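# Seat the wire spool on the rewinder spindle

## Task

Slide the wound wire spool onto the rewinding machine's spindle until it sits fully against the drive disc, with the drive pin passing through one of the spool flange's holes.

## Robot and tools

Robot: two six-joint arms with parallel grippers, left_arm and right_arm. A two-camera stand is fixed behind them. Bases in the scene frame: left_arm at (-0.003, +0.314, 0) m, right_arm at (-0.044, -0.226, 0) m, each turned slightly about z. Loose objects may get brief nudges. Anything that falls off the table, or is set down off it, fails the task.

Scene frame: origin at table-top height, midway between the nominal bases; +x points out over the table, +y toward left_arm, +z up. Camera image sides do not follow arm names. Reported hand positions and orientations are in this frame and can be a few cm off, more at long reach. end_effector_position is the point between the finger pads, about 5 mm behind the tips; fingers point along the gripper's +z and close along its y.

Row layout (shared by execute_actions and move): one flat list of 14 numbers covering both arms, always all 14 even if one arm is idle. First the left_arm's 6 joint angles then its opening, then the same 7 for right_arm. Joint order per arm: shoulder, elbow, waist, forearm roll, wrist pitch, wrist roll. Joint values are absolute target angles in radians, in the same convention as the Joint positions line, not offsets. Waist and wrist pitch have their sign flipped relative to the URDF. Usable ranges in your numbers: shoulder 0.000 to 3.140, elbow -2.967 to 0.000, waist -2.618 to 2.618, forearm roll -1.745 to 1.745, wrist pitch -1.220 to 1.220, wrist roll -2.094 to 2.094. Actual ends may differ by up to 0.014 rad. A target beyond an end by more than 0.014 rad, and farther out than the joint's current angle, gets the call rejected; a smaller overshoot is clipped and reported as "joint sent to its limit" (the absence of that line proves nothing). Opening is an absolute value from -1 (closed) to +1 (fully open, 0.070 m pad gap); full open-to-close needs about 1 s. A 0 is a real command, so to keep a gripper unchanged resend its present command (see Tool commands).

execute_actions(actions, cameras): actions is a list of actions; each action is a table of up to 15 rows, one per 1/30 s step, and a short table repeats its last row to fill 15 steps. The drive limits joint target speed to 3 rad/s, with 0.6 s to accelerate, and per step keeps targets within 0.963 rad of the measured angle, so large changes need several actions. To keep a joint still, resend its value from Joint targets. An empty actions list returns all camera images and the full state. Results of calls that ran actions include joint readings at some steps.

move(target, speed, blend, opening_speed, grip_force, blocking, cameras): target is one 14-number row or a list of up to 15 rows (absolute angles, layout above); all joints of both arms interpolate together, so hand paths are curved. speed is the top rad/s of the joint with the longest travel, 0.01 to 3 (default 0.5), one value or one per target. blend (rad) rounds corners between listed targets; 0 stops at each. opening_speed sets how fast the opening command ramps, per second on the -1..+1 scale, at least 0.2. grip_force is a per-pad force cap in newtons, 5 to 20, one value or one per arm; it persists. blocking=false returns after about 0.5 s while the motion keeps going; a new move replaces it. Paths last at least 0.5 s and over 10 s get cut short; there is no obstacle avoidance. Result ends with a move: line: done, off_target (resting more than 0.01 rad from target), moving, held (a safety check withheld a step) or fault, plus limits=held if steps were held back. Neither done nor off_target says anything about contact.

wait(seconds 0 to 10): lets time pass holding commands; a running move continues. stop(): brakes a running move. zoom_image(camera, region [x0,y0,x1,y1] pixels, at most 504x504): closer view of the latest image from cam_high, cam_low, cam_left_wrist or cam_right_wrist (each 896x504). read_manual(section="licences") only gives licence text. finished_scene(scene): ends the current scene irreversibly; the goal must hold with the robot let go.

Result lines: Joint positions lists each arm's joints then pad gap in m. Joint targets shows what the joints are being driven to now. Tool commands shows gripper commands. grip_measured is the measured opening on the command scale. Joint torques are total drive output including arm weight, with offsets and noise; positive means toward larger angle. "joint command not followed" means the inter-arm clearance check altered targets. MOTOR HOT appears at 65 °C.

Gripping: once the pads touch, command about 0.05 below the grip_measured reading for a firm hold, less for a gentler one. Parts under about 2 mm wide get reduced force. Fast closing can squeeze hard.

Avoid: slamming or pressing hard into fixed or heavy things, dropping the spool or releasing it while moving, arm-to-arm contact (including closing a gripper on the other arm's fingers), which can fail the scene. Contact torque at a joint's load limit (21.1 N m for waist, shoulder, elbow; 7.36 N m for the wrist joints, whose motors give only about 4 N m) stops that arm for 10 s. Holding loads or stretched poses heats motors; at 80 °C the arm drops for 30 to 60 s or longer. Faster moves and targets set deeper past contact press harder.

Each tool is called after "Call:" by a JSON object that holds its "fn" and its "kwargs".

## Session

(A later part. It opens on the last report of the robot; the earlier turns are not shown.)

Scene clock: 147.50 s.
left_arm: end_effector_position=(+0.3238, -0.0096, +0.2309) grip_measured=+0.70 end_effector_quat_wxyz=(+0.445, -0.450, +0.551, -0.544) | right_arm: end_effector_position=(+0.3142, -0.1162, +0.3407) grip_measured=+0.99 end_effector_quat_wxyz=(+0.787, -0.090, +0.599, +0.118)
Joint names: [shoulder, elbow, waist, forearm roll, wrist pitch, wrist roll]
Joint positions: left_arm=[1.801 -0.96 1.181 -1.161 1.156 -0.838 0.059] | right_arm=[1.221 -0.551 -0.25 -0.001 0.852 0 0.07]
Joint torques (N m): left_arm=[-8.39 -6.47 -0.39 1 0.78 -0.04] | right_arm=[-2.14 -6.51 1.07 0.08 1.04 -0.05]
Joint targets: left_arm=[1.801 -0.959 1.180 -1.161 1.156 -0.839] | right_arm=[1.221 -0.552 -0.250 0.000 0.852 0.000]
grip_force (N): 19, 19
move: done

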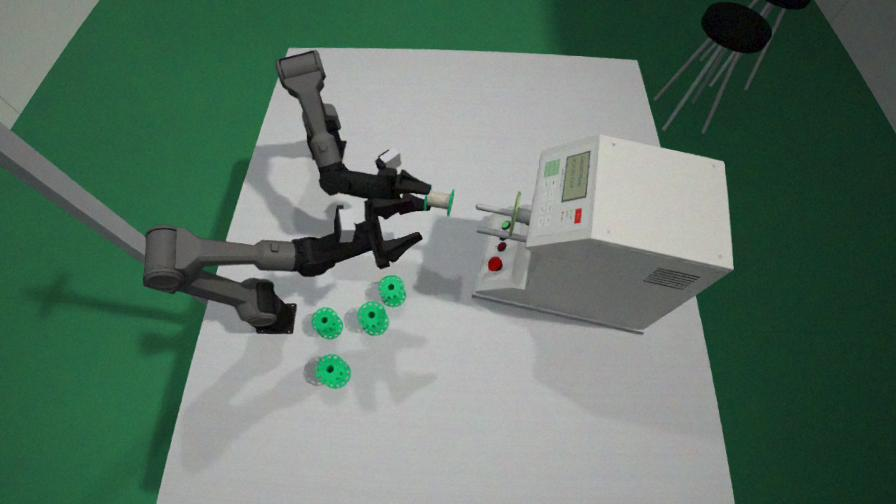

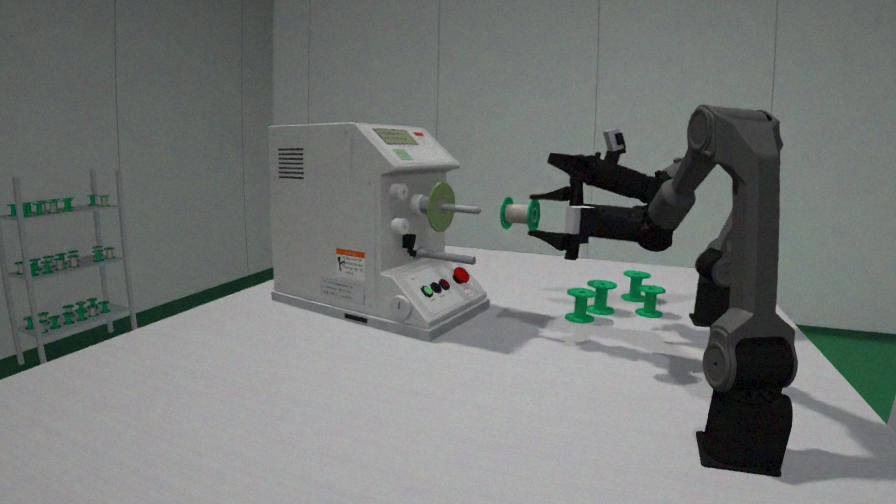

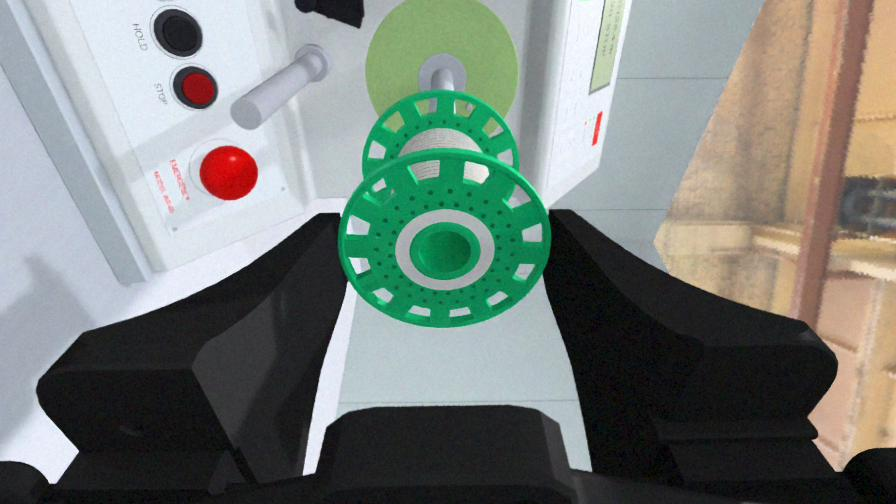

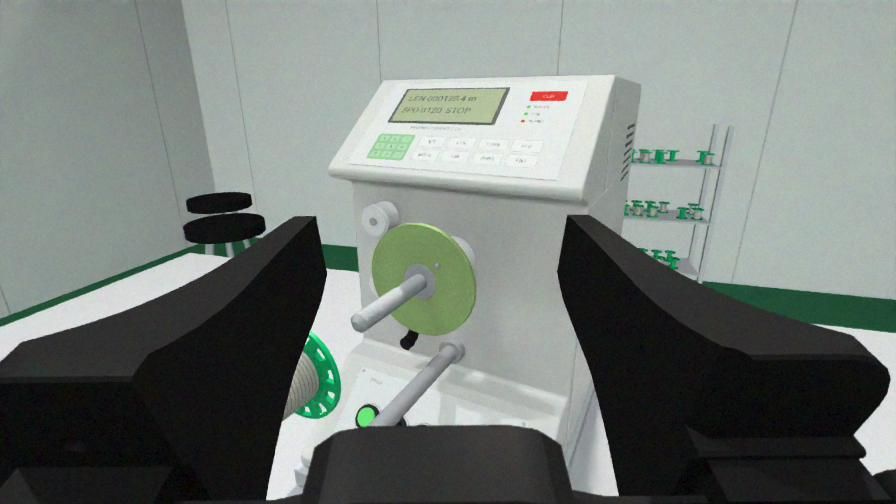

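Call:
{"fn": "move", "kwargs": {"target": [1.8923,-1.0890,1.0528,-1.0697,1.0635,-0.8472,0.58,1.2213,-0.5516,-0.25,0,0.8515,0,1.0], "speed": 0.15, "cameras": ["all"]}}

Call:
{"fn": "zoom_image", "kwargs": {"camera": "cam_high", "region": [440, 180, 530, 230]}}

Call:
{"fn": "zoom_image", "kwargs": {"camera": "cam_low", "region": [420, 170, 540, 250]}}

Call:
{"fn": "zoom_image", "kwargs": {"camera": "cam_right_wrist", "region": [280, 220, 480, 420]}}

Scene clock: 174.90 s.
left_arm: end_effector_position=(+0.3737, -0.0179, +0.2302) grip_measured=+0.70 end_effector_quat_wxyz=(+0.449, -0.449, +0.547, -0.545) | right_arm: end_effector_position=(+0.3142, -0.1162, +0.3407) grip_measured=+0.99 end_effector_quat_wxyz=(+0.787, -0.090, +0.599, +0.118)
Joint names: [shoulder, elbow, waist, forearm roll, wrist pitch, wrist roll]
Joint positions: left_arm=[1.893 -1.09 1.051 -1.069 1.063 -0.847 0.059] | right_arm=[1.221 -0.551 -0.25 -0.001 0.852 0 0.07]
Joint torques (N m): left_arm=[-9.14 -6.64 1.16 0.84 0.86 0] | right_arm=[-2.38 -4.73 -0.02 0.16 1.24 -0.05]
Joint targets: left_arm=[1.892 -1.089 1.053 -1.070 1.064 -0.847] | right_arm=[1.221 -0.552 -0.250 0.000 0.852 0.000]
grip_force (N): 19, 19
move: done

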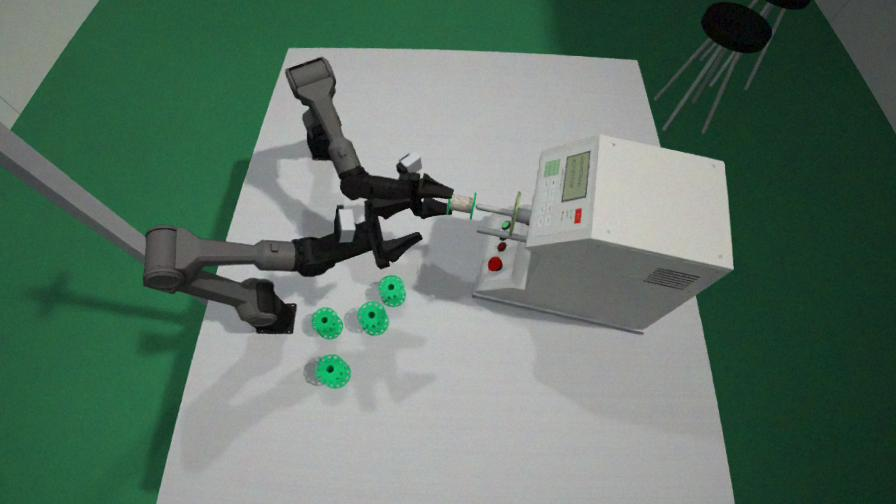

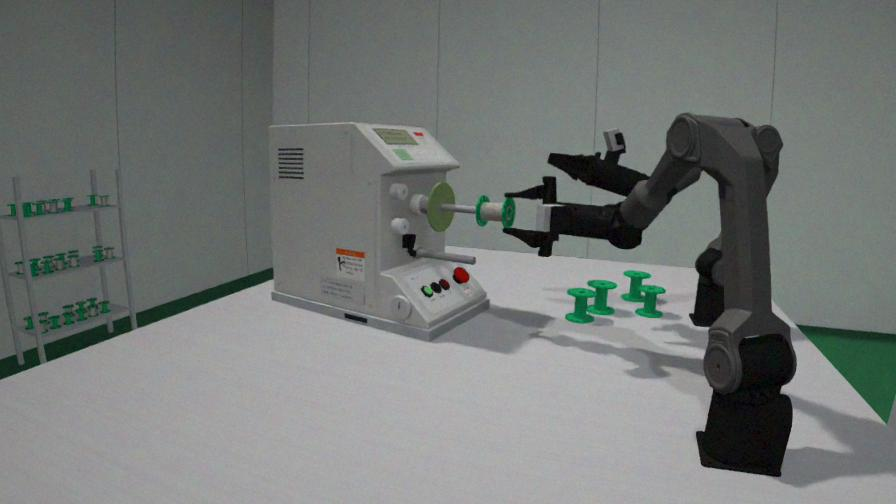

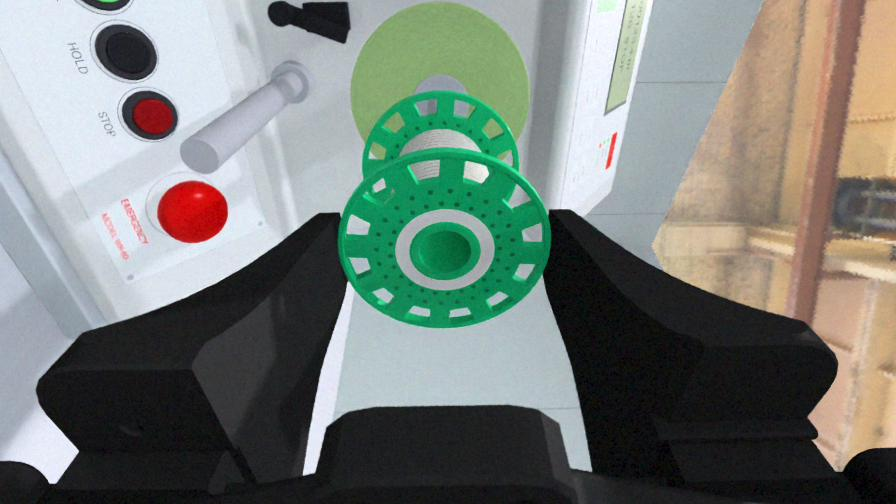

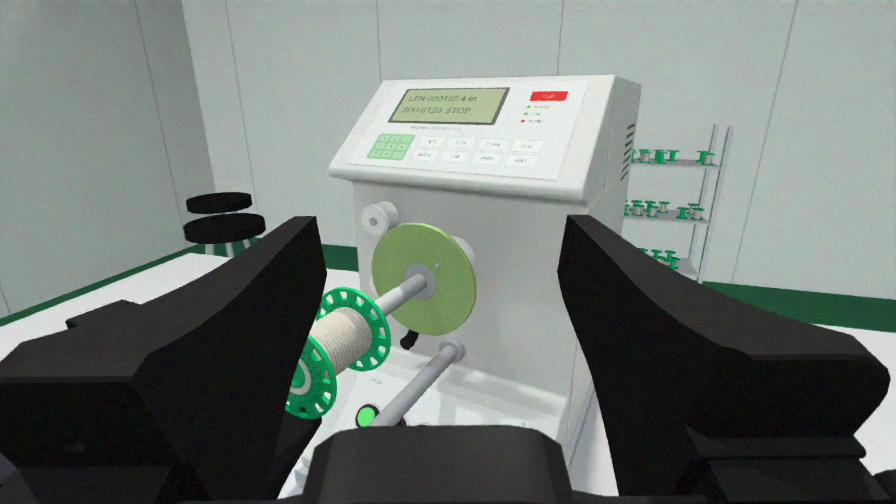

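Scaled by 5.600 from the camera's 896x504 image, which has a finer 1280x720 frame.

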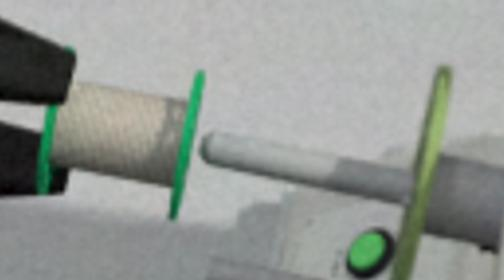

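Scaled by 4.200 from the camera's 896x504 image, which has a finer 1280x720 frame.

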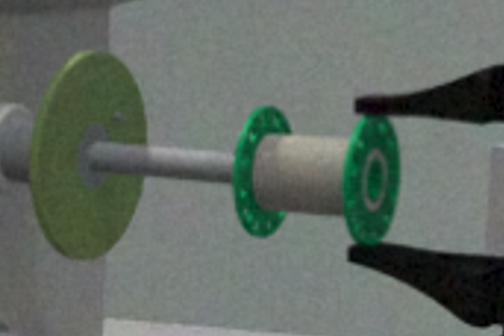

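Scaled by 2.520 from the camera's 896x504 image, which has a finer 1280x720 frame.

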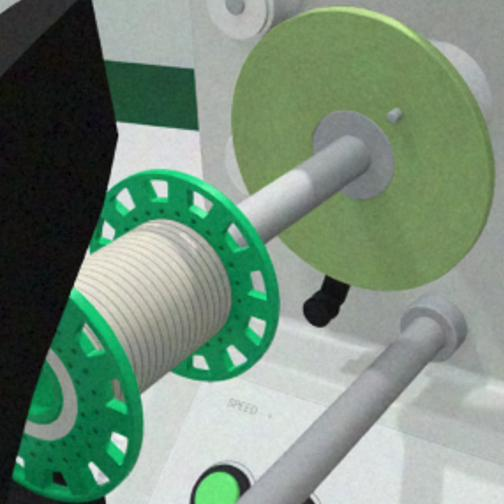

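Call:
{"fn": "zoom_image", "kwargs": {"camera": "cam_high", "region": [445, 185, 495, 225]}}

Call:
{"fn": "zoom_image", "kwargs": {"camera": "cam_right_wrist", "region": [310, 270, 410, 370]}}

Call:
{"fn": "zoom_image", "kwargs": {"camera": "cam_low", "region": [460, 185, 520, 235]}}

Scaled by 10.080 from the camera's 896x504 image, which has a finer 1280x720 frame.

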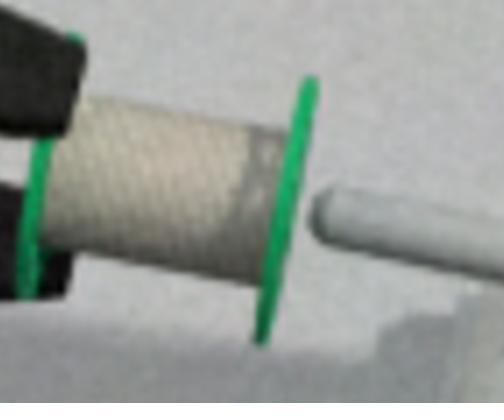

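Scaled by 5.040 from the camera's 896x504 image, which has a finer 1280x720 frame.

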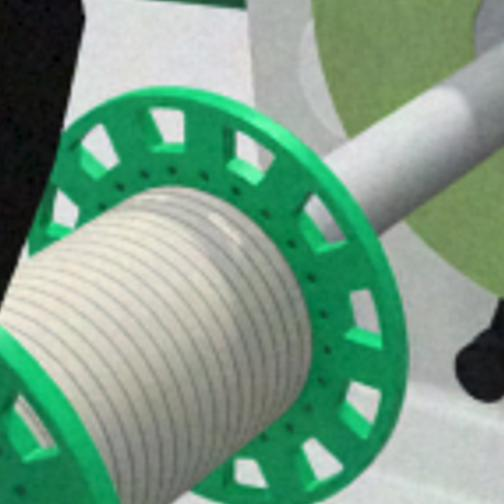

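Scaled by 8.400 from the camera's 896x504 image, which has a finer 1280x720 frame.

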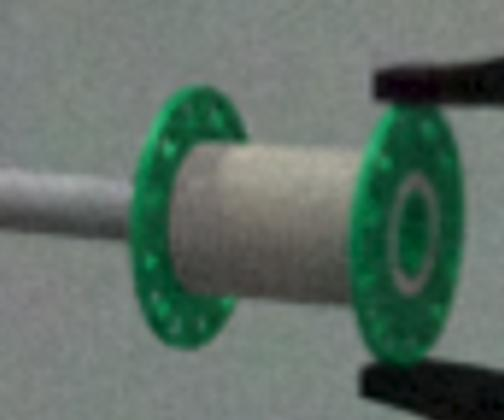

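Call:
{"fn": "move", "kwargs": {"target": [1.9015,-1.0986,1.0588,-1.0823,1.0811,-0.8409,0.58,1.2213,-0.5516,-0.25,0,0.8515,0,1.0], "speed": 0.1, "cameras": ["cam_high","cam_low","cam_left_wrist"]}}

Call:
{"fn": "zoom_image", "kwargs": {"camera": "cam_high", "region": [445, 185, 495, 225]}}

Call:
{"fn": "zoom_image", "kwargs": {"camera": "cam_low", "region": [460, 185, 520, 235]}}

Scene clock: 193.50 s.
left_arm: end_effector_position=(+0.3733, -0.0176, +0.2306) grip_measured=+0.70 end_effector_quat_wxyz=(+0.454, -0.452, +0.542, -0.544) | right_arm: end_effector_position=(+0.3142, -0.1162, +0.3407) grip_measured=+0.99 end_effector_quat_wxyz=(+0.787, -0.090, +0.599, +0.118)
Joint names: [shoulder, elbow, waist, forearm roll, wrist pitch, wrist roll]
Joint positions: left_arm=[1.901 -1.098 1.058 -1.082 1.081 -0.841 0.059] | right_arm=[1.221 -0.551 -0.25 -0.001 0.852 0 0.07]
Joint torques (N m): left_arm=[-8.26 -8.17 1.1 0.93 0.79 0.3] | right_arm=[-2.34 -4.73 0.01 0.16 1.23 -0.05]
Joint targets: left_arm=[1.902 -1.099 1.059 -1.082 1.081 -0.841] | right_arm=[1.221 -0.552 -0.250 0.000 0.852 0.000]
grip_force (N): 19, 19
move: done
Images, in order (width x height): cam_high 896x504, cam_low 896x504, cam_left_wrist 896x504.

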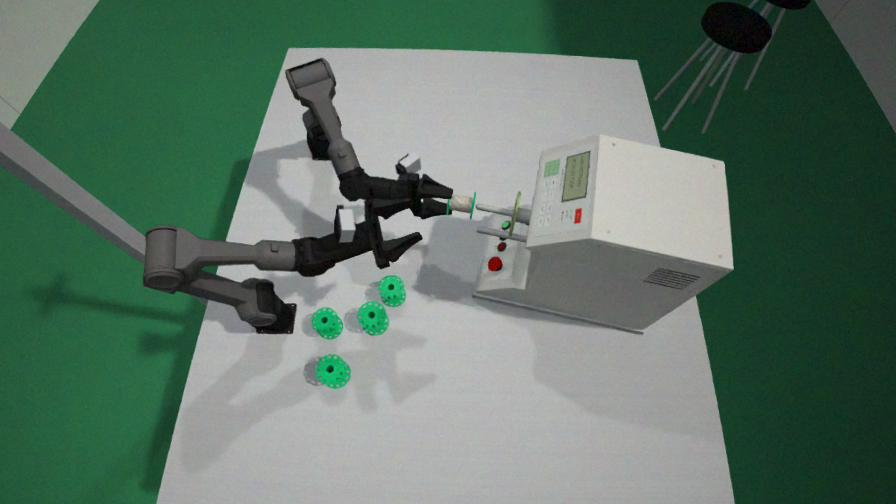

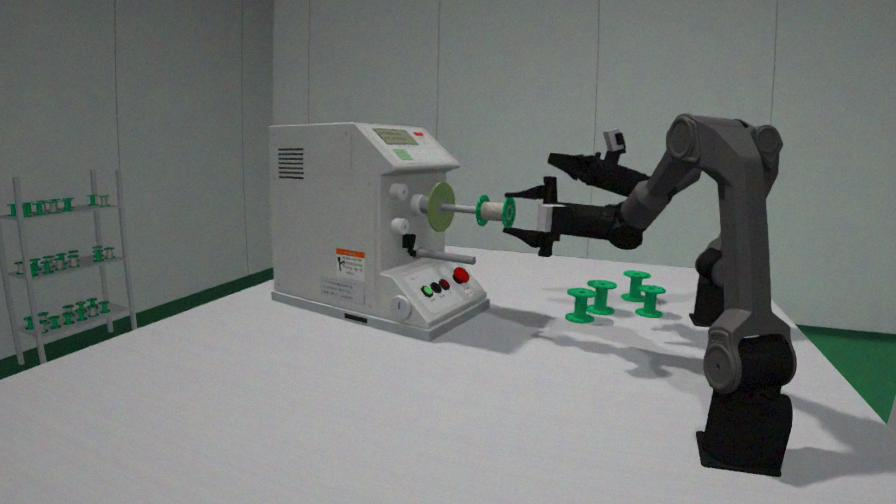

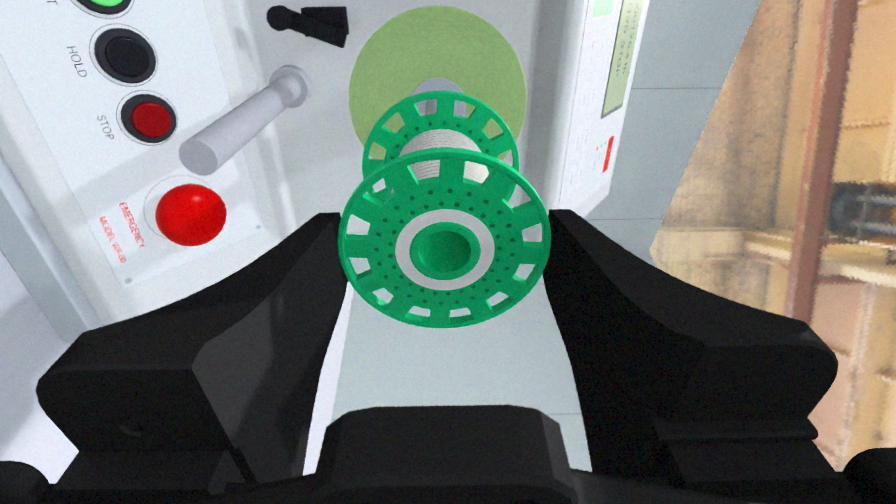

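Scaled by 10.080 from the camera's 896x504 image, which has a finer 1280x720 frame.

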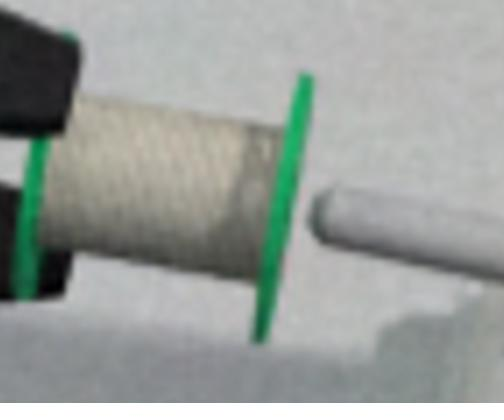

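Scaled by 8.400 from the camera's 896x504 image, which has a finer 1280x720 frame.

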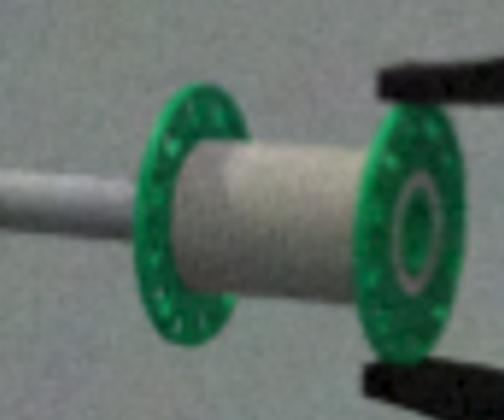

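Call:
{"fn": "move", "kwargs": {"target": [1.9235,-1.1348,1.0313,-1.0657,1.0561,-0.8381,0.58,1.2213,-0.5516,-0.25,0,0.8515,0,1.0], "speed": 0.04, "cameras": ["cam_high","cam_low","cam_left_wrist"]}}

Call:
{"fn": "zoom_image", "kwargs": {"camera": "cam_high", "region": [445, 185, 495, 225]}}

Scene clock: 196.70 s.
left_arm: end_effector_position=(+0.3851, -0.0200, +0.2305) grip_measured=+0.70 end_effector_quat_wxyz=(+0.454, -0.452, +0.542, -0.544) | right_arm: end_effector_position=(+0.3142, -0.1162, +0.3407) grip_measured=+0.99 end_effector_quat_wxyz=(+0.787, -0.090, +0.599, +0.118)
Joint names: [shoulder, elbow, waist, forearm roll, wrist pitch, wrist roll]
Joint positions: left_arm=[1.923 -1.135 1.031 -1.066 1.056 -0.838 0.059] | right_arm=[1.221 -0.551 -0.25 -0.001 0.852 0 0.07]
Joint torques (N m): left_arm=[-9.13 -8.27 0.11 1.07 0.83 0.34] | right_arm=[-2.38 -4.72 -0.02 0.16 1.23 -0.05]
Joint targets: left_arm=[1.924 -1.135 1.031 -1.066 1.056 -0.838] | right_arm=[1.221 -0.552 -0.250 0.000 0.852 0.000]
grip_force (N): 19, 19
move: done
Images, in order (width x height): cam_high 896x504, cam_low 896x504, cam_left_wrist 896x504.

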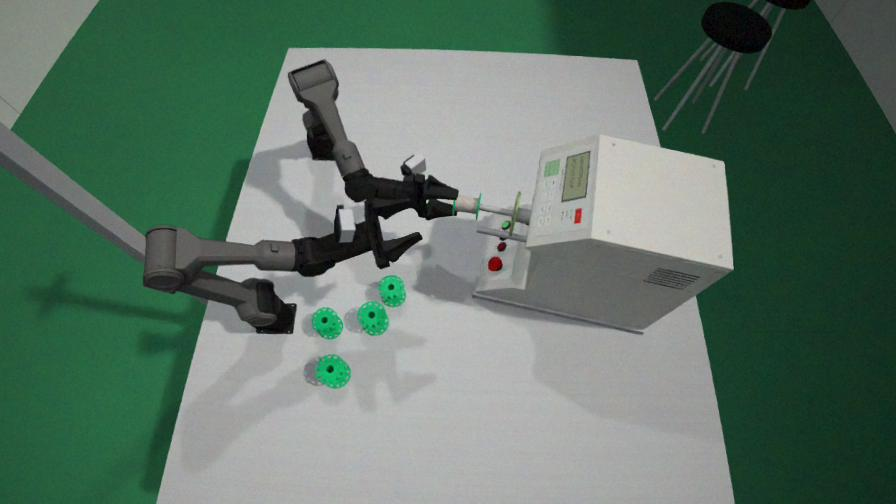

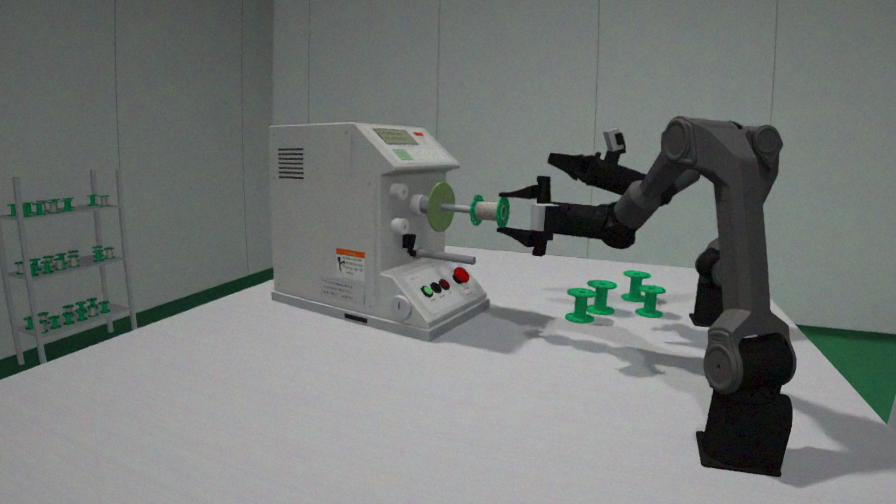

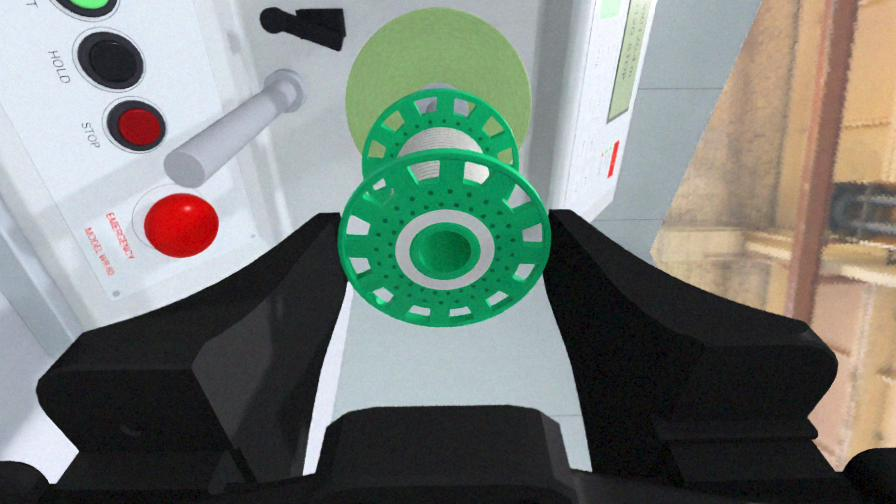

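Scaled by 10.080 from the camera's 896x504 image, which has a finer 1280x720 frame.

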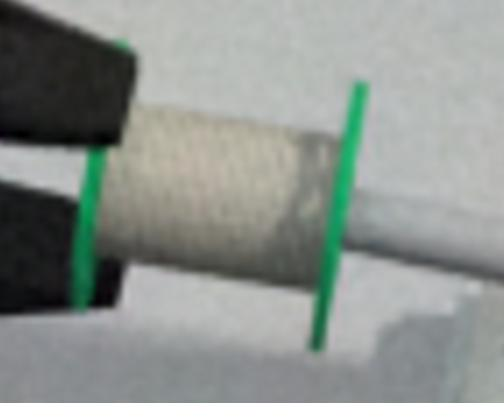

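Call:
{"fn": "move", "kwargs": {"target": [1.9581,-1.1926,0.9922,-1.0442,1.0184,-0.8317,0.58,1.2213,-0.5516,-0.25,0,0.8515,0,1.0], "speed": 0.05, "cameras": ["cam_high"]}}

Call:
{"fn": "zoom_image", "kwargs": {"camera": "cam_high", "region": [445, 185, 495, 225]}}

Scene clock: 199.20 s.
left_arm: end_effector_position=(+0.4028, -0.0233, +0.2312) grip_measured=+0.68 end_effector_quat_wxyz=(+0.454, -0.452, +0.541, -0.545) | right_arm: end_effector_position=(+0.3142, -0.1162, +0.3407) grip_measured=+0.99 end_effector_quat_wxyz=(+0.787, -0.090, +0.599, +0.118)
Joint names: [shoulder, elbow, waist, forearm roll, wrist pitch, wrist roll]
Joint positions: left_arm=[1.957 -1.194 0.992 -1.044 1.019 -0.832 0.059] | right_arm=[1.221 -0.551 -0.25 -0.001 0.852 0 0.07]
Joint torques (N m): left_arm=[-7.14 -8.19 -1.59 0.79 0.29 0.34] | right_arm=[-2.35 -4.72 0.02 0.15 1.24 -0.05]
Joint targets: left_arm=[1.958 -1.193 0.992 -1.044 1.018 -0.832] | right_arm=[1.221 -0.552 -0.250 0.000 0.852 0.000]
grip_force (N): 19, 19
move: done
Images, in order (width x height): cam_high 896x504.

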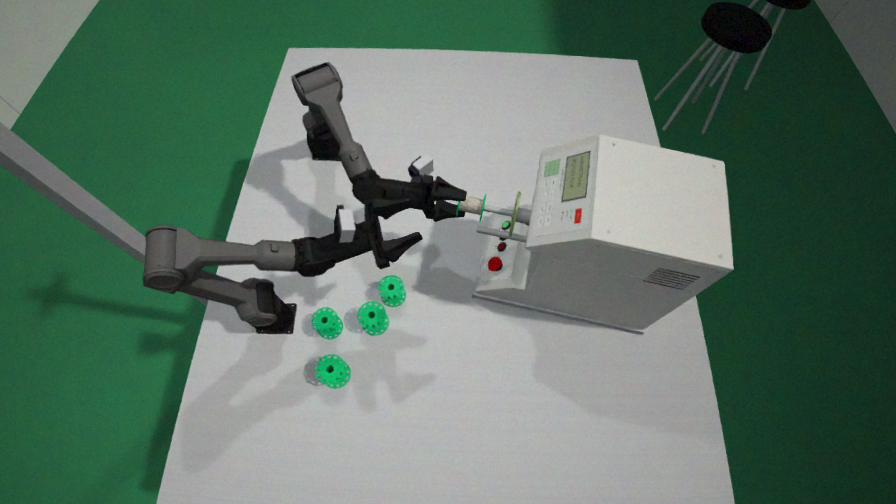

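Scaled by 10.080 from the camera's 896x504 image, which has a finer 1280x720 frame.

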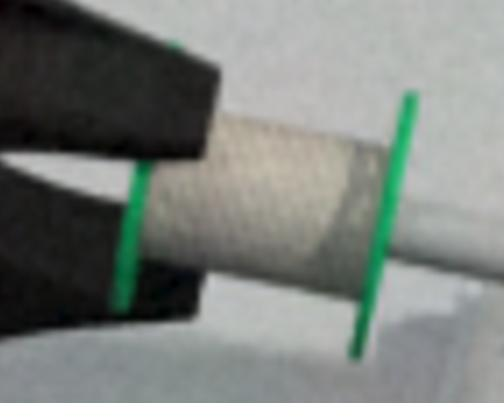

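Call:
{"fn": "wait", "kwargs": {"seconds": 0, "cameras": ["all"]}}

Call:
{"fn": "zoom_image", "kwargs": {"camera": "cam_left_wrist", "region": [330, 60, 570, 340]}}

Call:
{"fn": "zoom_image", "kwargs": {"camera": "cam_right_wrist", "region": [290, 220, 490, 400]}}

Call:
{"fn": "zoom_image", "kwargs": {"camera": "cam_low", "region": [430, 180, 530, 250]}}

Scene clock: 203.93 s.
left_arm: end_effector_position=(+0.4027, -0.0232, +0.2309) grip_measured=+0.68 end_effector_quat_wxyz=(+0.454, -0.452, +0.542, -0.544) | right_arm: end_effector_position=(+0.3142, -0.1162, +0.3407) grip_measured=+0.99 end_effector_quat_wxyz=(+0.787, -0.090, +0.599, +0.118)
Joint names: [shoulder, elbow, waist, forearm roll, wrist pitch, wrist roll]
Joint positions: left_arm=[1.957 -1.193 0.992 -1.044 1.019 -0.832 0.059] | right_arm=[1.221 -0.551 -0.25 -0.001 0.852 0 0.07]
Joint torques (N m): left_arm=[-5.26 -1.84 2.48 -0.08 -0.24 0.3] | right_arm=[-2.39 -4.72 -0.02 0.15 1.23 -0.06]
Joint targets: left_arm=[1.958 -1.193 0.992 -1.044 1.018 -0.832] | right_arm=[1.221 -0.552 -0.250 0.000 0.852 0.000]
Tool commands: left_gripper/opening=+0.58 right_gripper/opening=+1.0
grip_force (N): 19, 19

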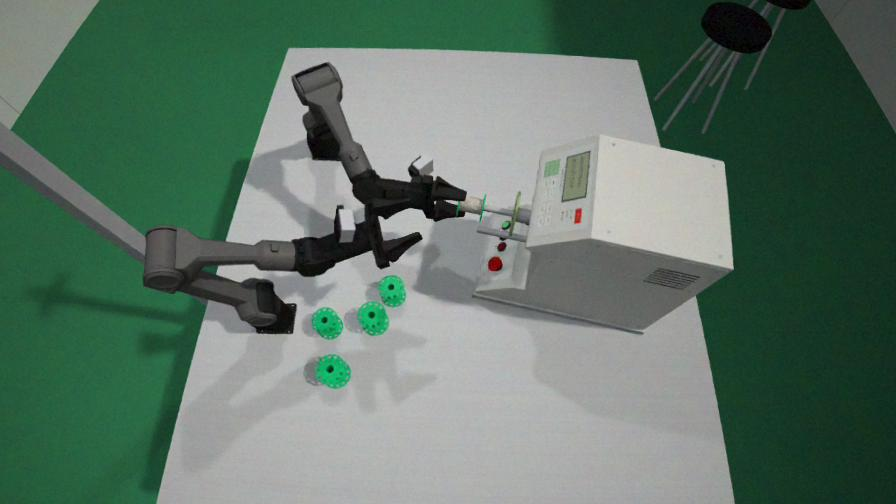

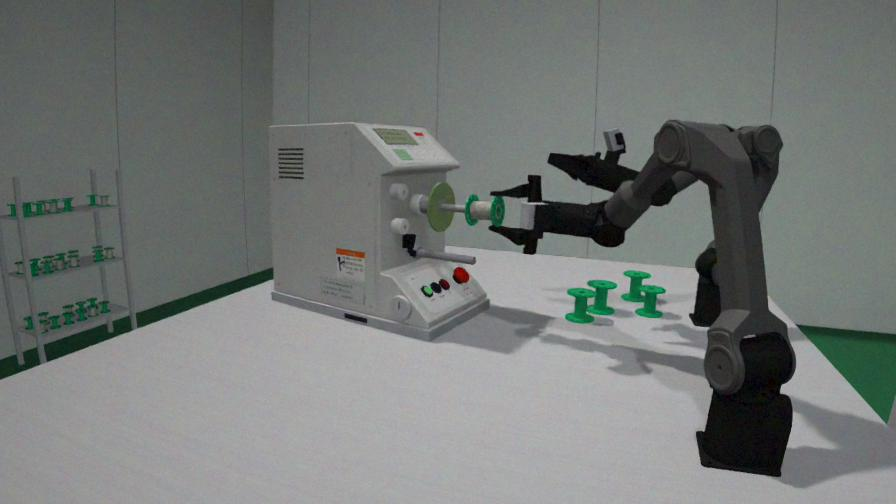

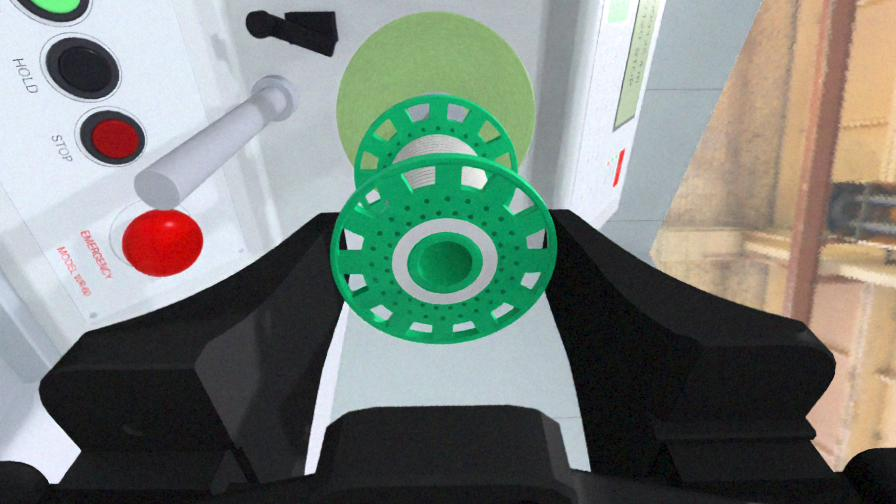

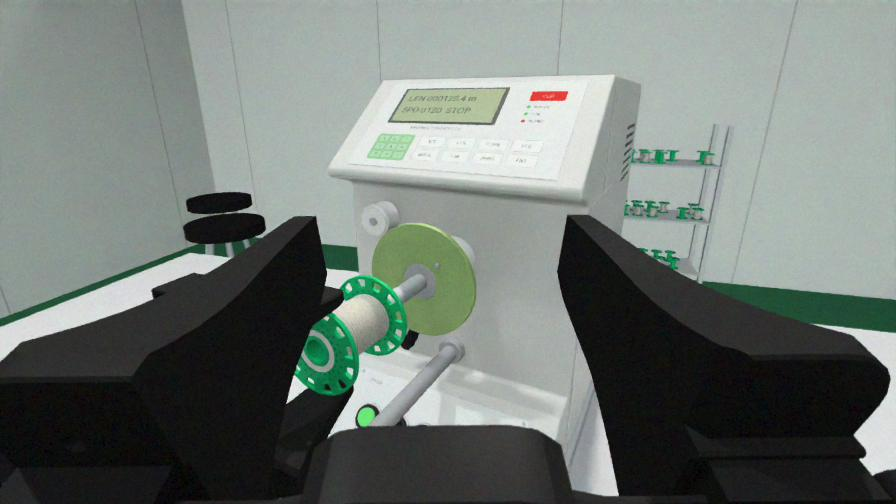

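Scaled by 1.800 from the camera's 896x504 image, which has a finer 1280x720 frame.

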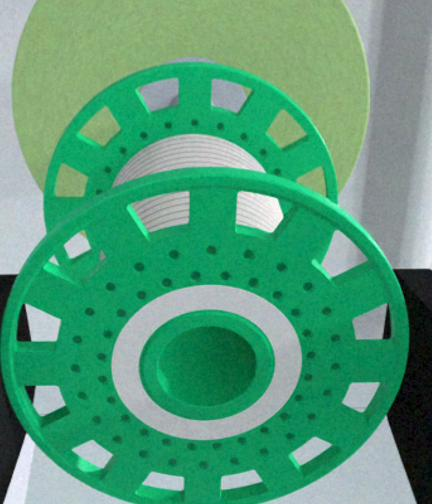

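Scaled by 2.520 from the camera's 896x504 image, which has a finer 1280x720 frame.

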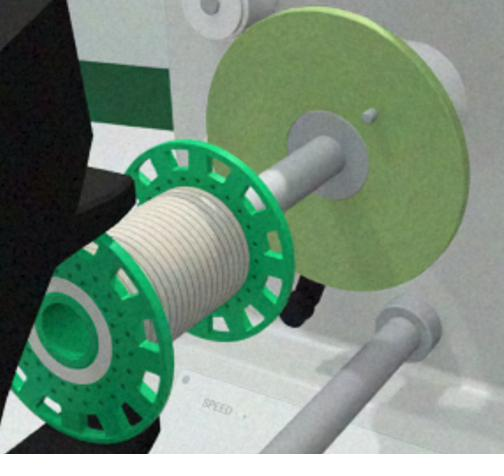

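Scaled by 5.040 from the camera's 896x504 image, which has a finer 1280x720 frame.

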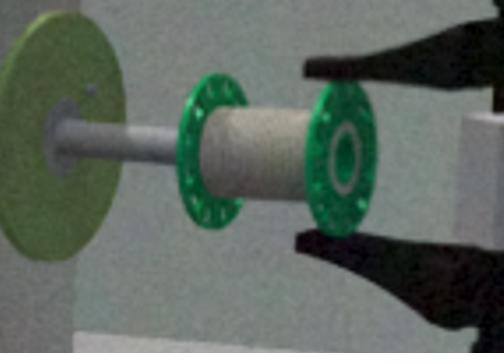

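Call:
{"fn": "zoom_image", "kwargs": {"camera": "cam_low", "region": [455, 185, 515, 235]}}

Call:
{"fn": "zoom_image", "kwargs": {"camera": "cam_low", "region": [430, 180, 480, 230]}}

Call:
{"fn": "zoom_image", "kwargs": {"camera": "cam_left_wrist", "region": [390, 200, 500, 310]}}

Scaled by 8.400 from the camera's 896x504 image, which has a finer 1280x720 frame.

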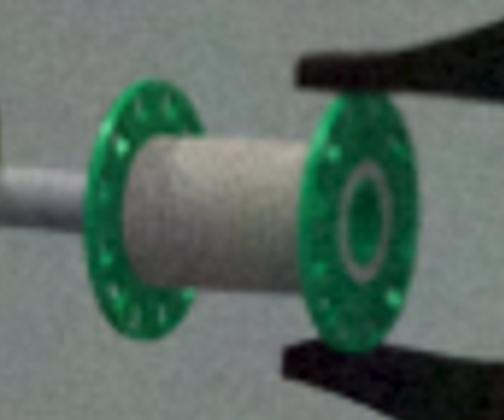

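Scaled by 10.080 from the camera's 896x504 image, which has a finer 1280x720 frame.

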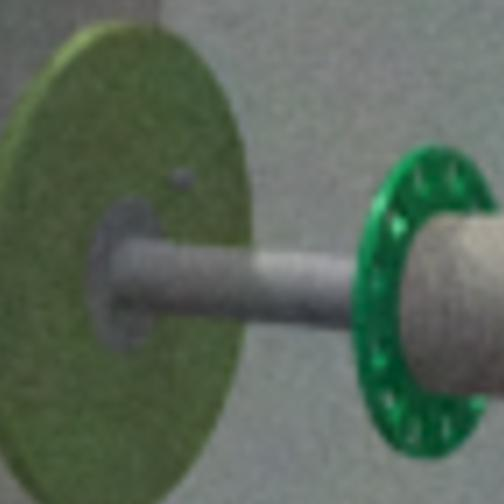

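Scaled by 4.582 from the camera's 896x504 image, which has a finer 1280x720 frame.

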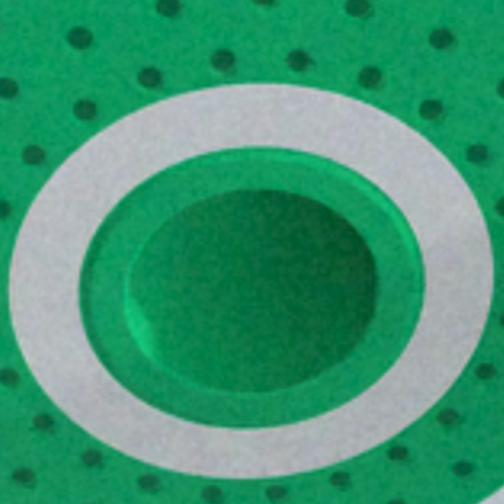

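Call:
{"fn": "move", "kwargs": {"target": [1.9633,-1.1924,0.9935,-1.0425,1.0219,-0.8365,0.58,1.2213,-0.5516,-0.25,0,0.8515,0,1.0], "speed": 0.02, "cameras": ["cam_high","cam_low","cam_left_wrist"]}}

Call:
{"fn": "zoom_image", "kwargs": {"camera": "cam_low", "region": [455, 185, 515, 235]}}

Call:
{"fn": "zoom_image", "kwargs": {"camera": "cam_high", "region": [445, 185, 495, 225]}}

Scene clock: 222.43 s.
left_arm: end_effector_position=(+0.4028, -0.0233, +0.2300) grip_measured=+0.68 end_effector_quat_wxyz=(+0.455, -0.452, +0.541, -0.545) | right_arm: end_effector_position=(+0.3142, -0.1162, +0.3407) grip_measured=+0.99 end_effector_quat_wxyz=(+0.787, -0.090, +0.599, +0.118)
Joint names: [shoulder, elbow, waist, forearm roll, wrist pitch, wrist roll]
Joint positions: left_arm=[1.961 -1.193 0.993 -1.043 1.023 -0.836 0.059] | right_arm=[1.221 -0.551 -0.25 -0.001 0.852 0 0.07]
Joint torques (N m): left_arm=[-2.54 -1.14 2.71 -0.38 -0.94 -0.11] | right_arm=[-2.39 -4.76 -0.05 0.15 1.22 -0.06]
Joint targets: left_arm=[1.963 -1.192 0.994 -1.042 1.022 -0.837] | right_arm=[1.221 -0.552 -0.250 0.000 0.852 0.000]
grip_force (N): 19, 19
move: done
Images, in order (width x height): cam_high 896x504, cam_low 896x504, cam_left_wrist 896x504.

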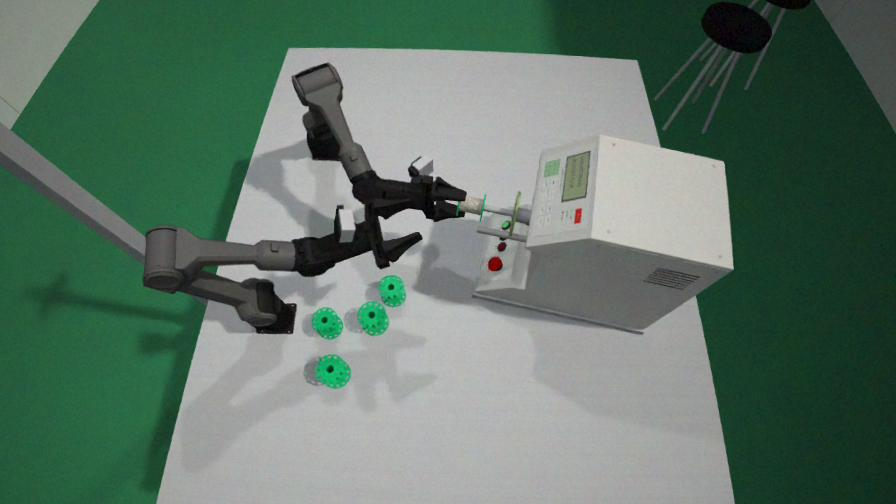

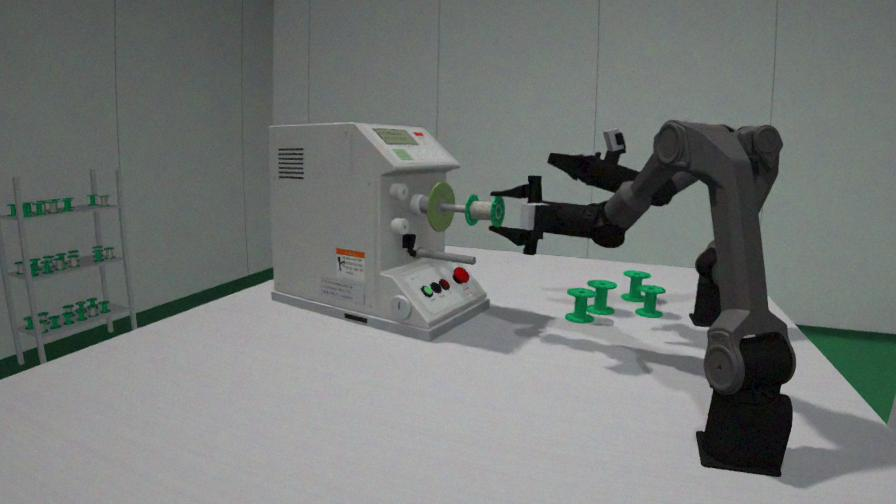

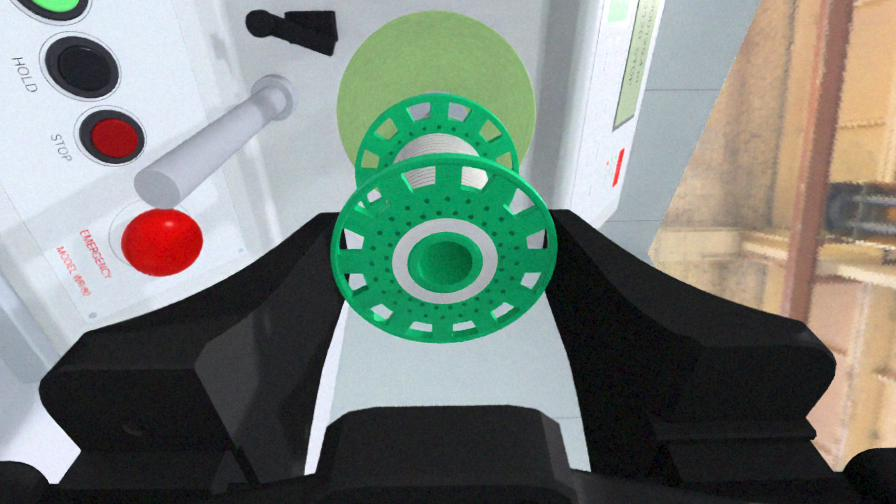

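Scaled by 8.400 from the camera's 896x504 image, which has a finer 1280x720 frame.

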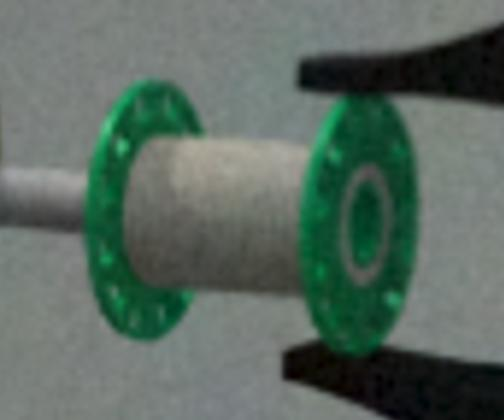

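Scaled by 10.080 from the camera's 896x504 image, which has a finer 1280x720 frame.

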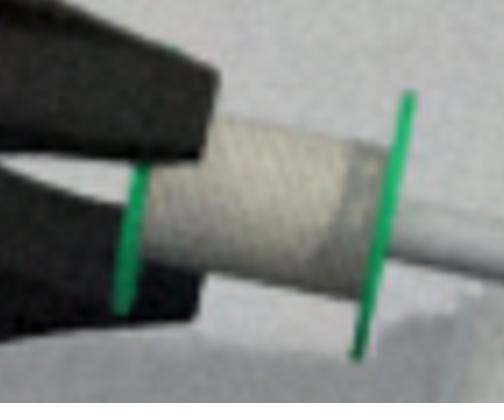

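Call:
{"fn": "wait", "kwargs": {"seconds": 0, "cameras": ["cam_right_wrist"]}}

Call:
{"fn": "zoom_image", "kwargs": {"camera": "cam_right_wrist", "region": [325, 260, 435, 370]}}

Scene clock: 238.63 s.
left_arm: end_effector_position=(+0.4025, -0.0240, +0.2288) grip_measured=+0.68 end_effector_quat_wxyz=(+0.454, -0.452, +0.542, -0.544) | right_arm: end_effector_position=(+0.3142, -0.1162, +0.3407) grip_measured=+0.99 end_effector_quat_wxyz=(+0.787, -0.090, +0.599, +0.118)
Joint names: [shoulder, elbow, waist, forearm roll, wrist pitch, wrist roll]
Joint positions: left_arm=[1.963 -1.193 0.994 -1.043 1.022 -0.836 0.059] | right_arm=[1.221 -0.551 -0.25 -0.001 0.852 0 0.07]
Joint torques (N m): left_arm=[-2.66 0.01 0.11 -0.61 -1.01 0.31] | right_arm=[-2.33 -4.73 0 0.15 1.22 -0.07]
Joint targets: left_arm=[1.963 -1.192 0.994 -1.042 1.022 -0.836] | right_arm=[1.221 -0.552 -0.250 0.000 0.852 0.000]
Tool commands: left_gripper/opening=+0.58 right_gripper/opening=+1.0
grip_force (N): 19, 19
Images, in order (width x height): cam_right_wrist 896x504.

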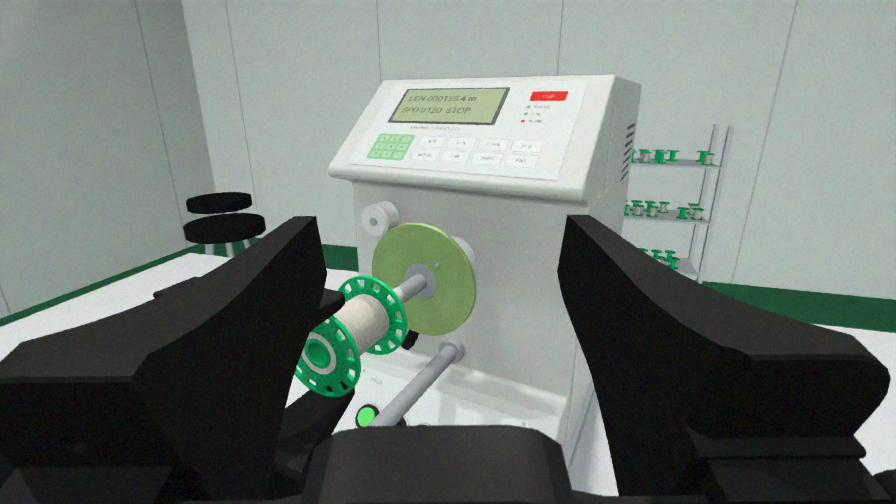

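Scaled by 4.582 from the camera's 896x504 image, which has a finer 1280x720 frame.

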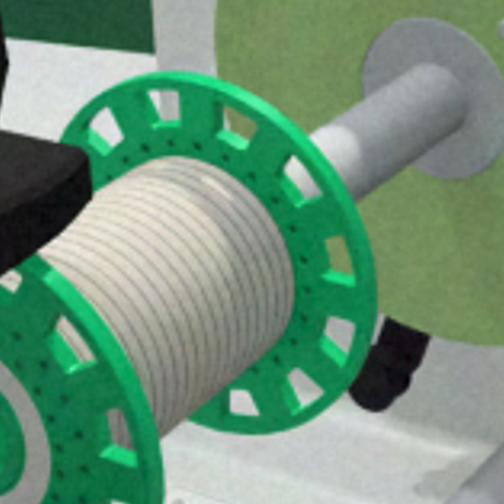

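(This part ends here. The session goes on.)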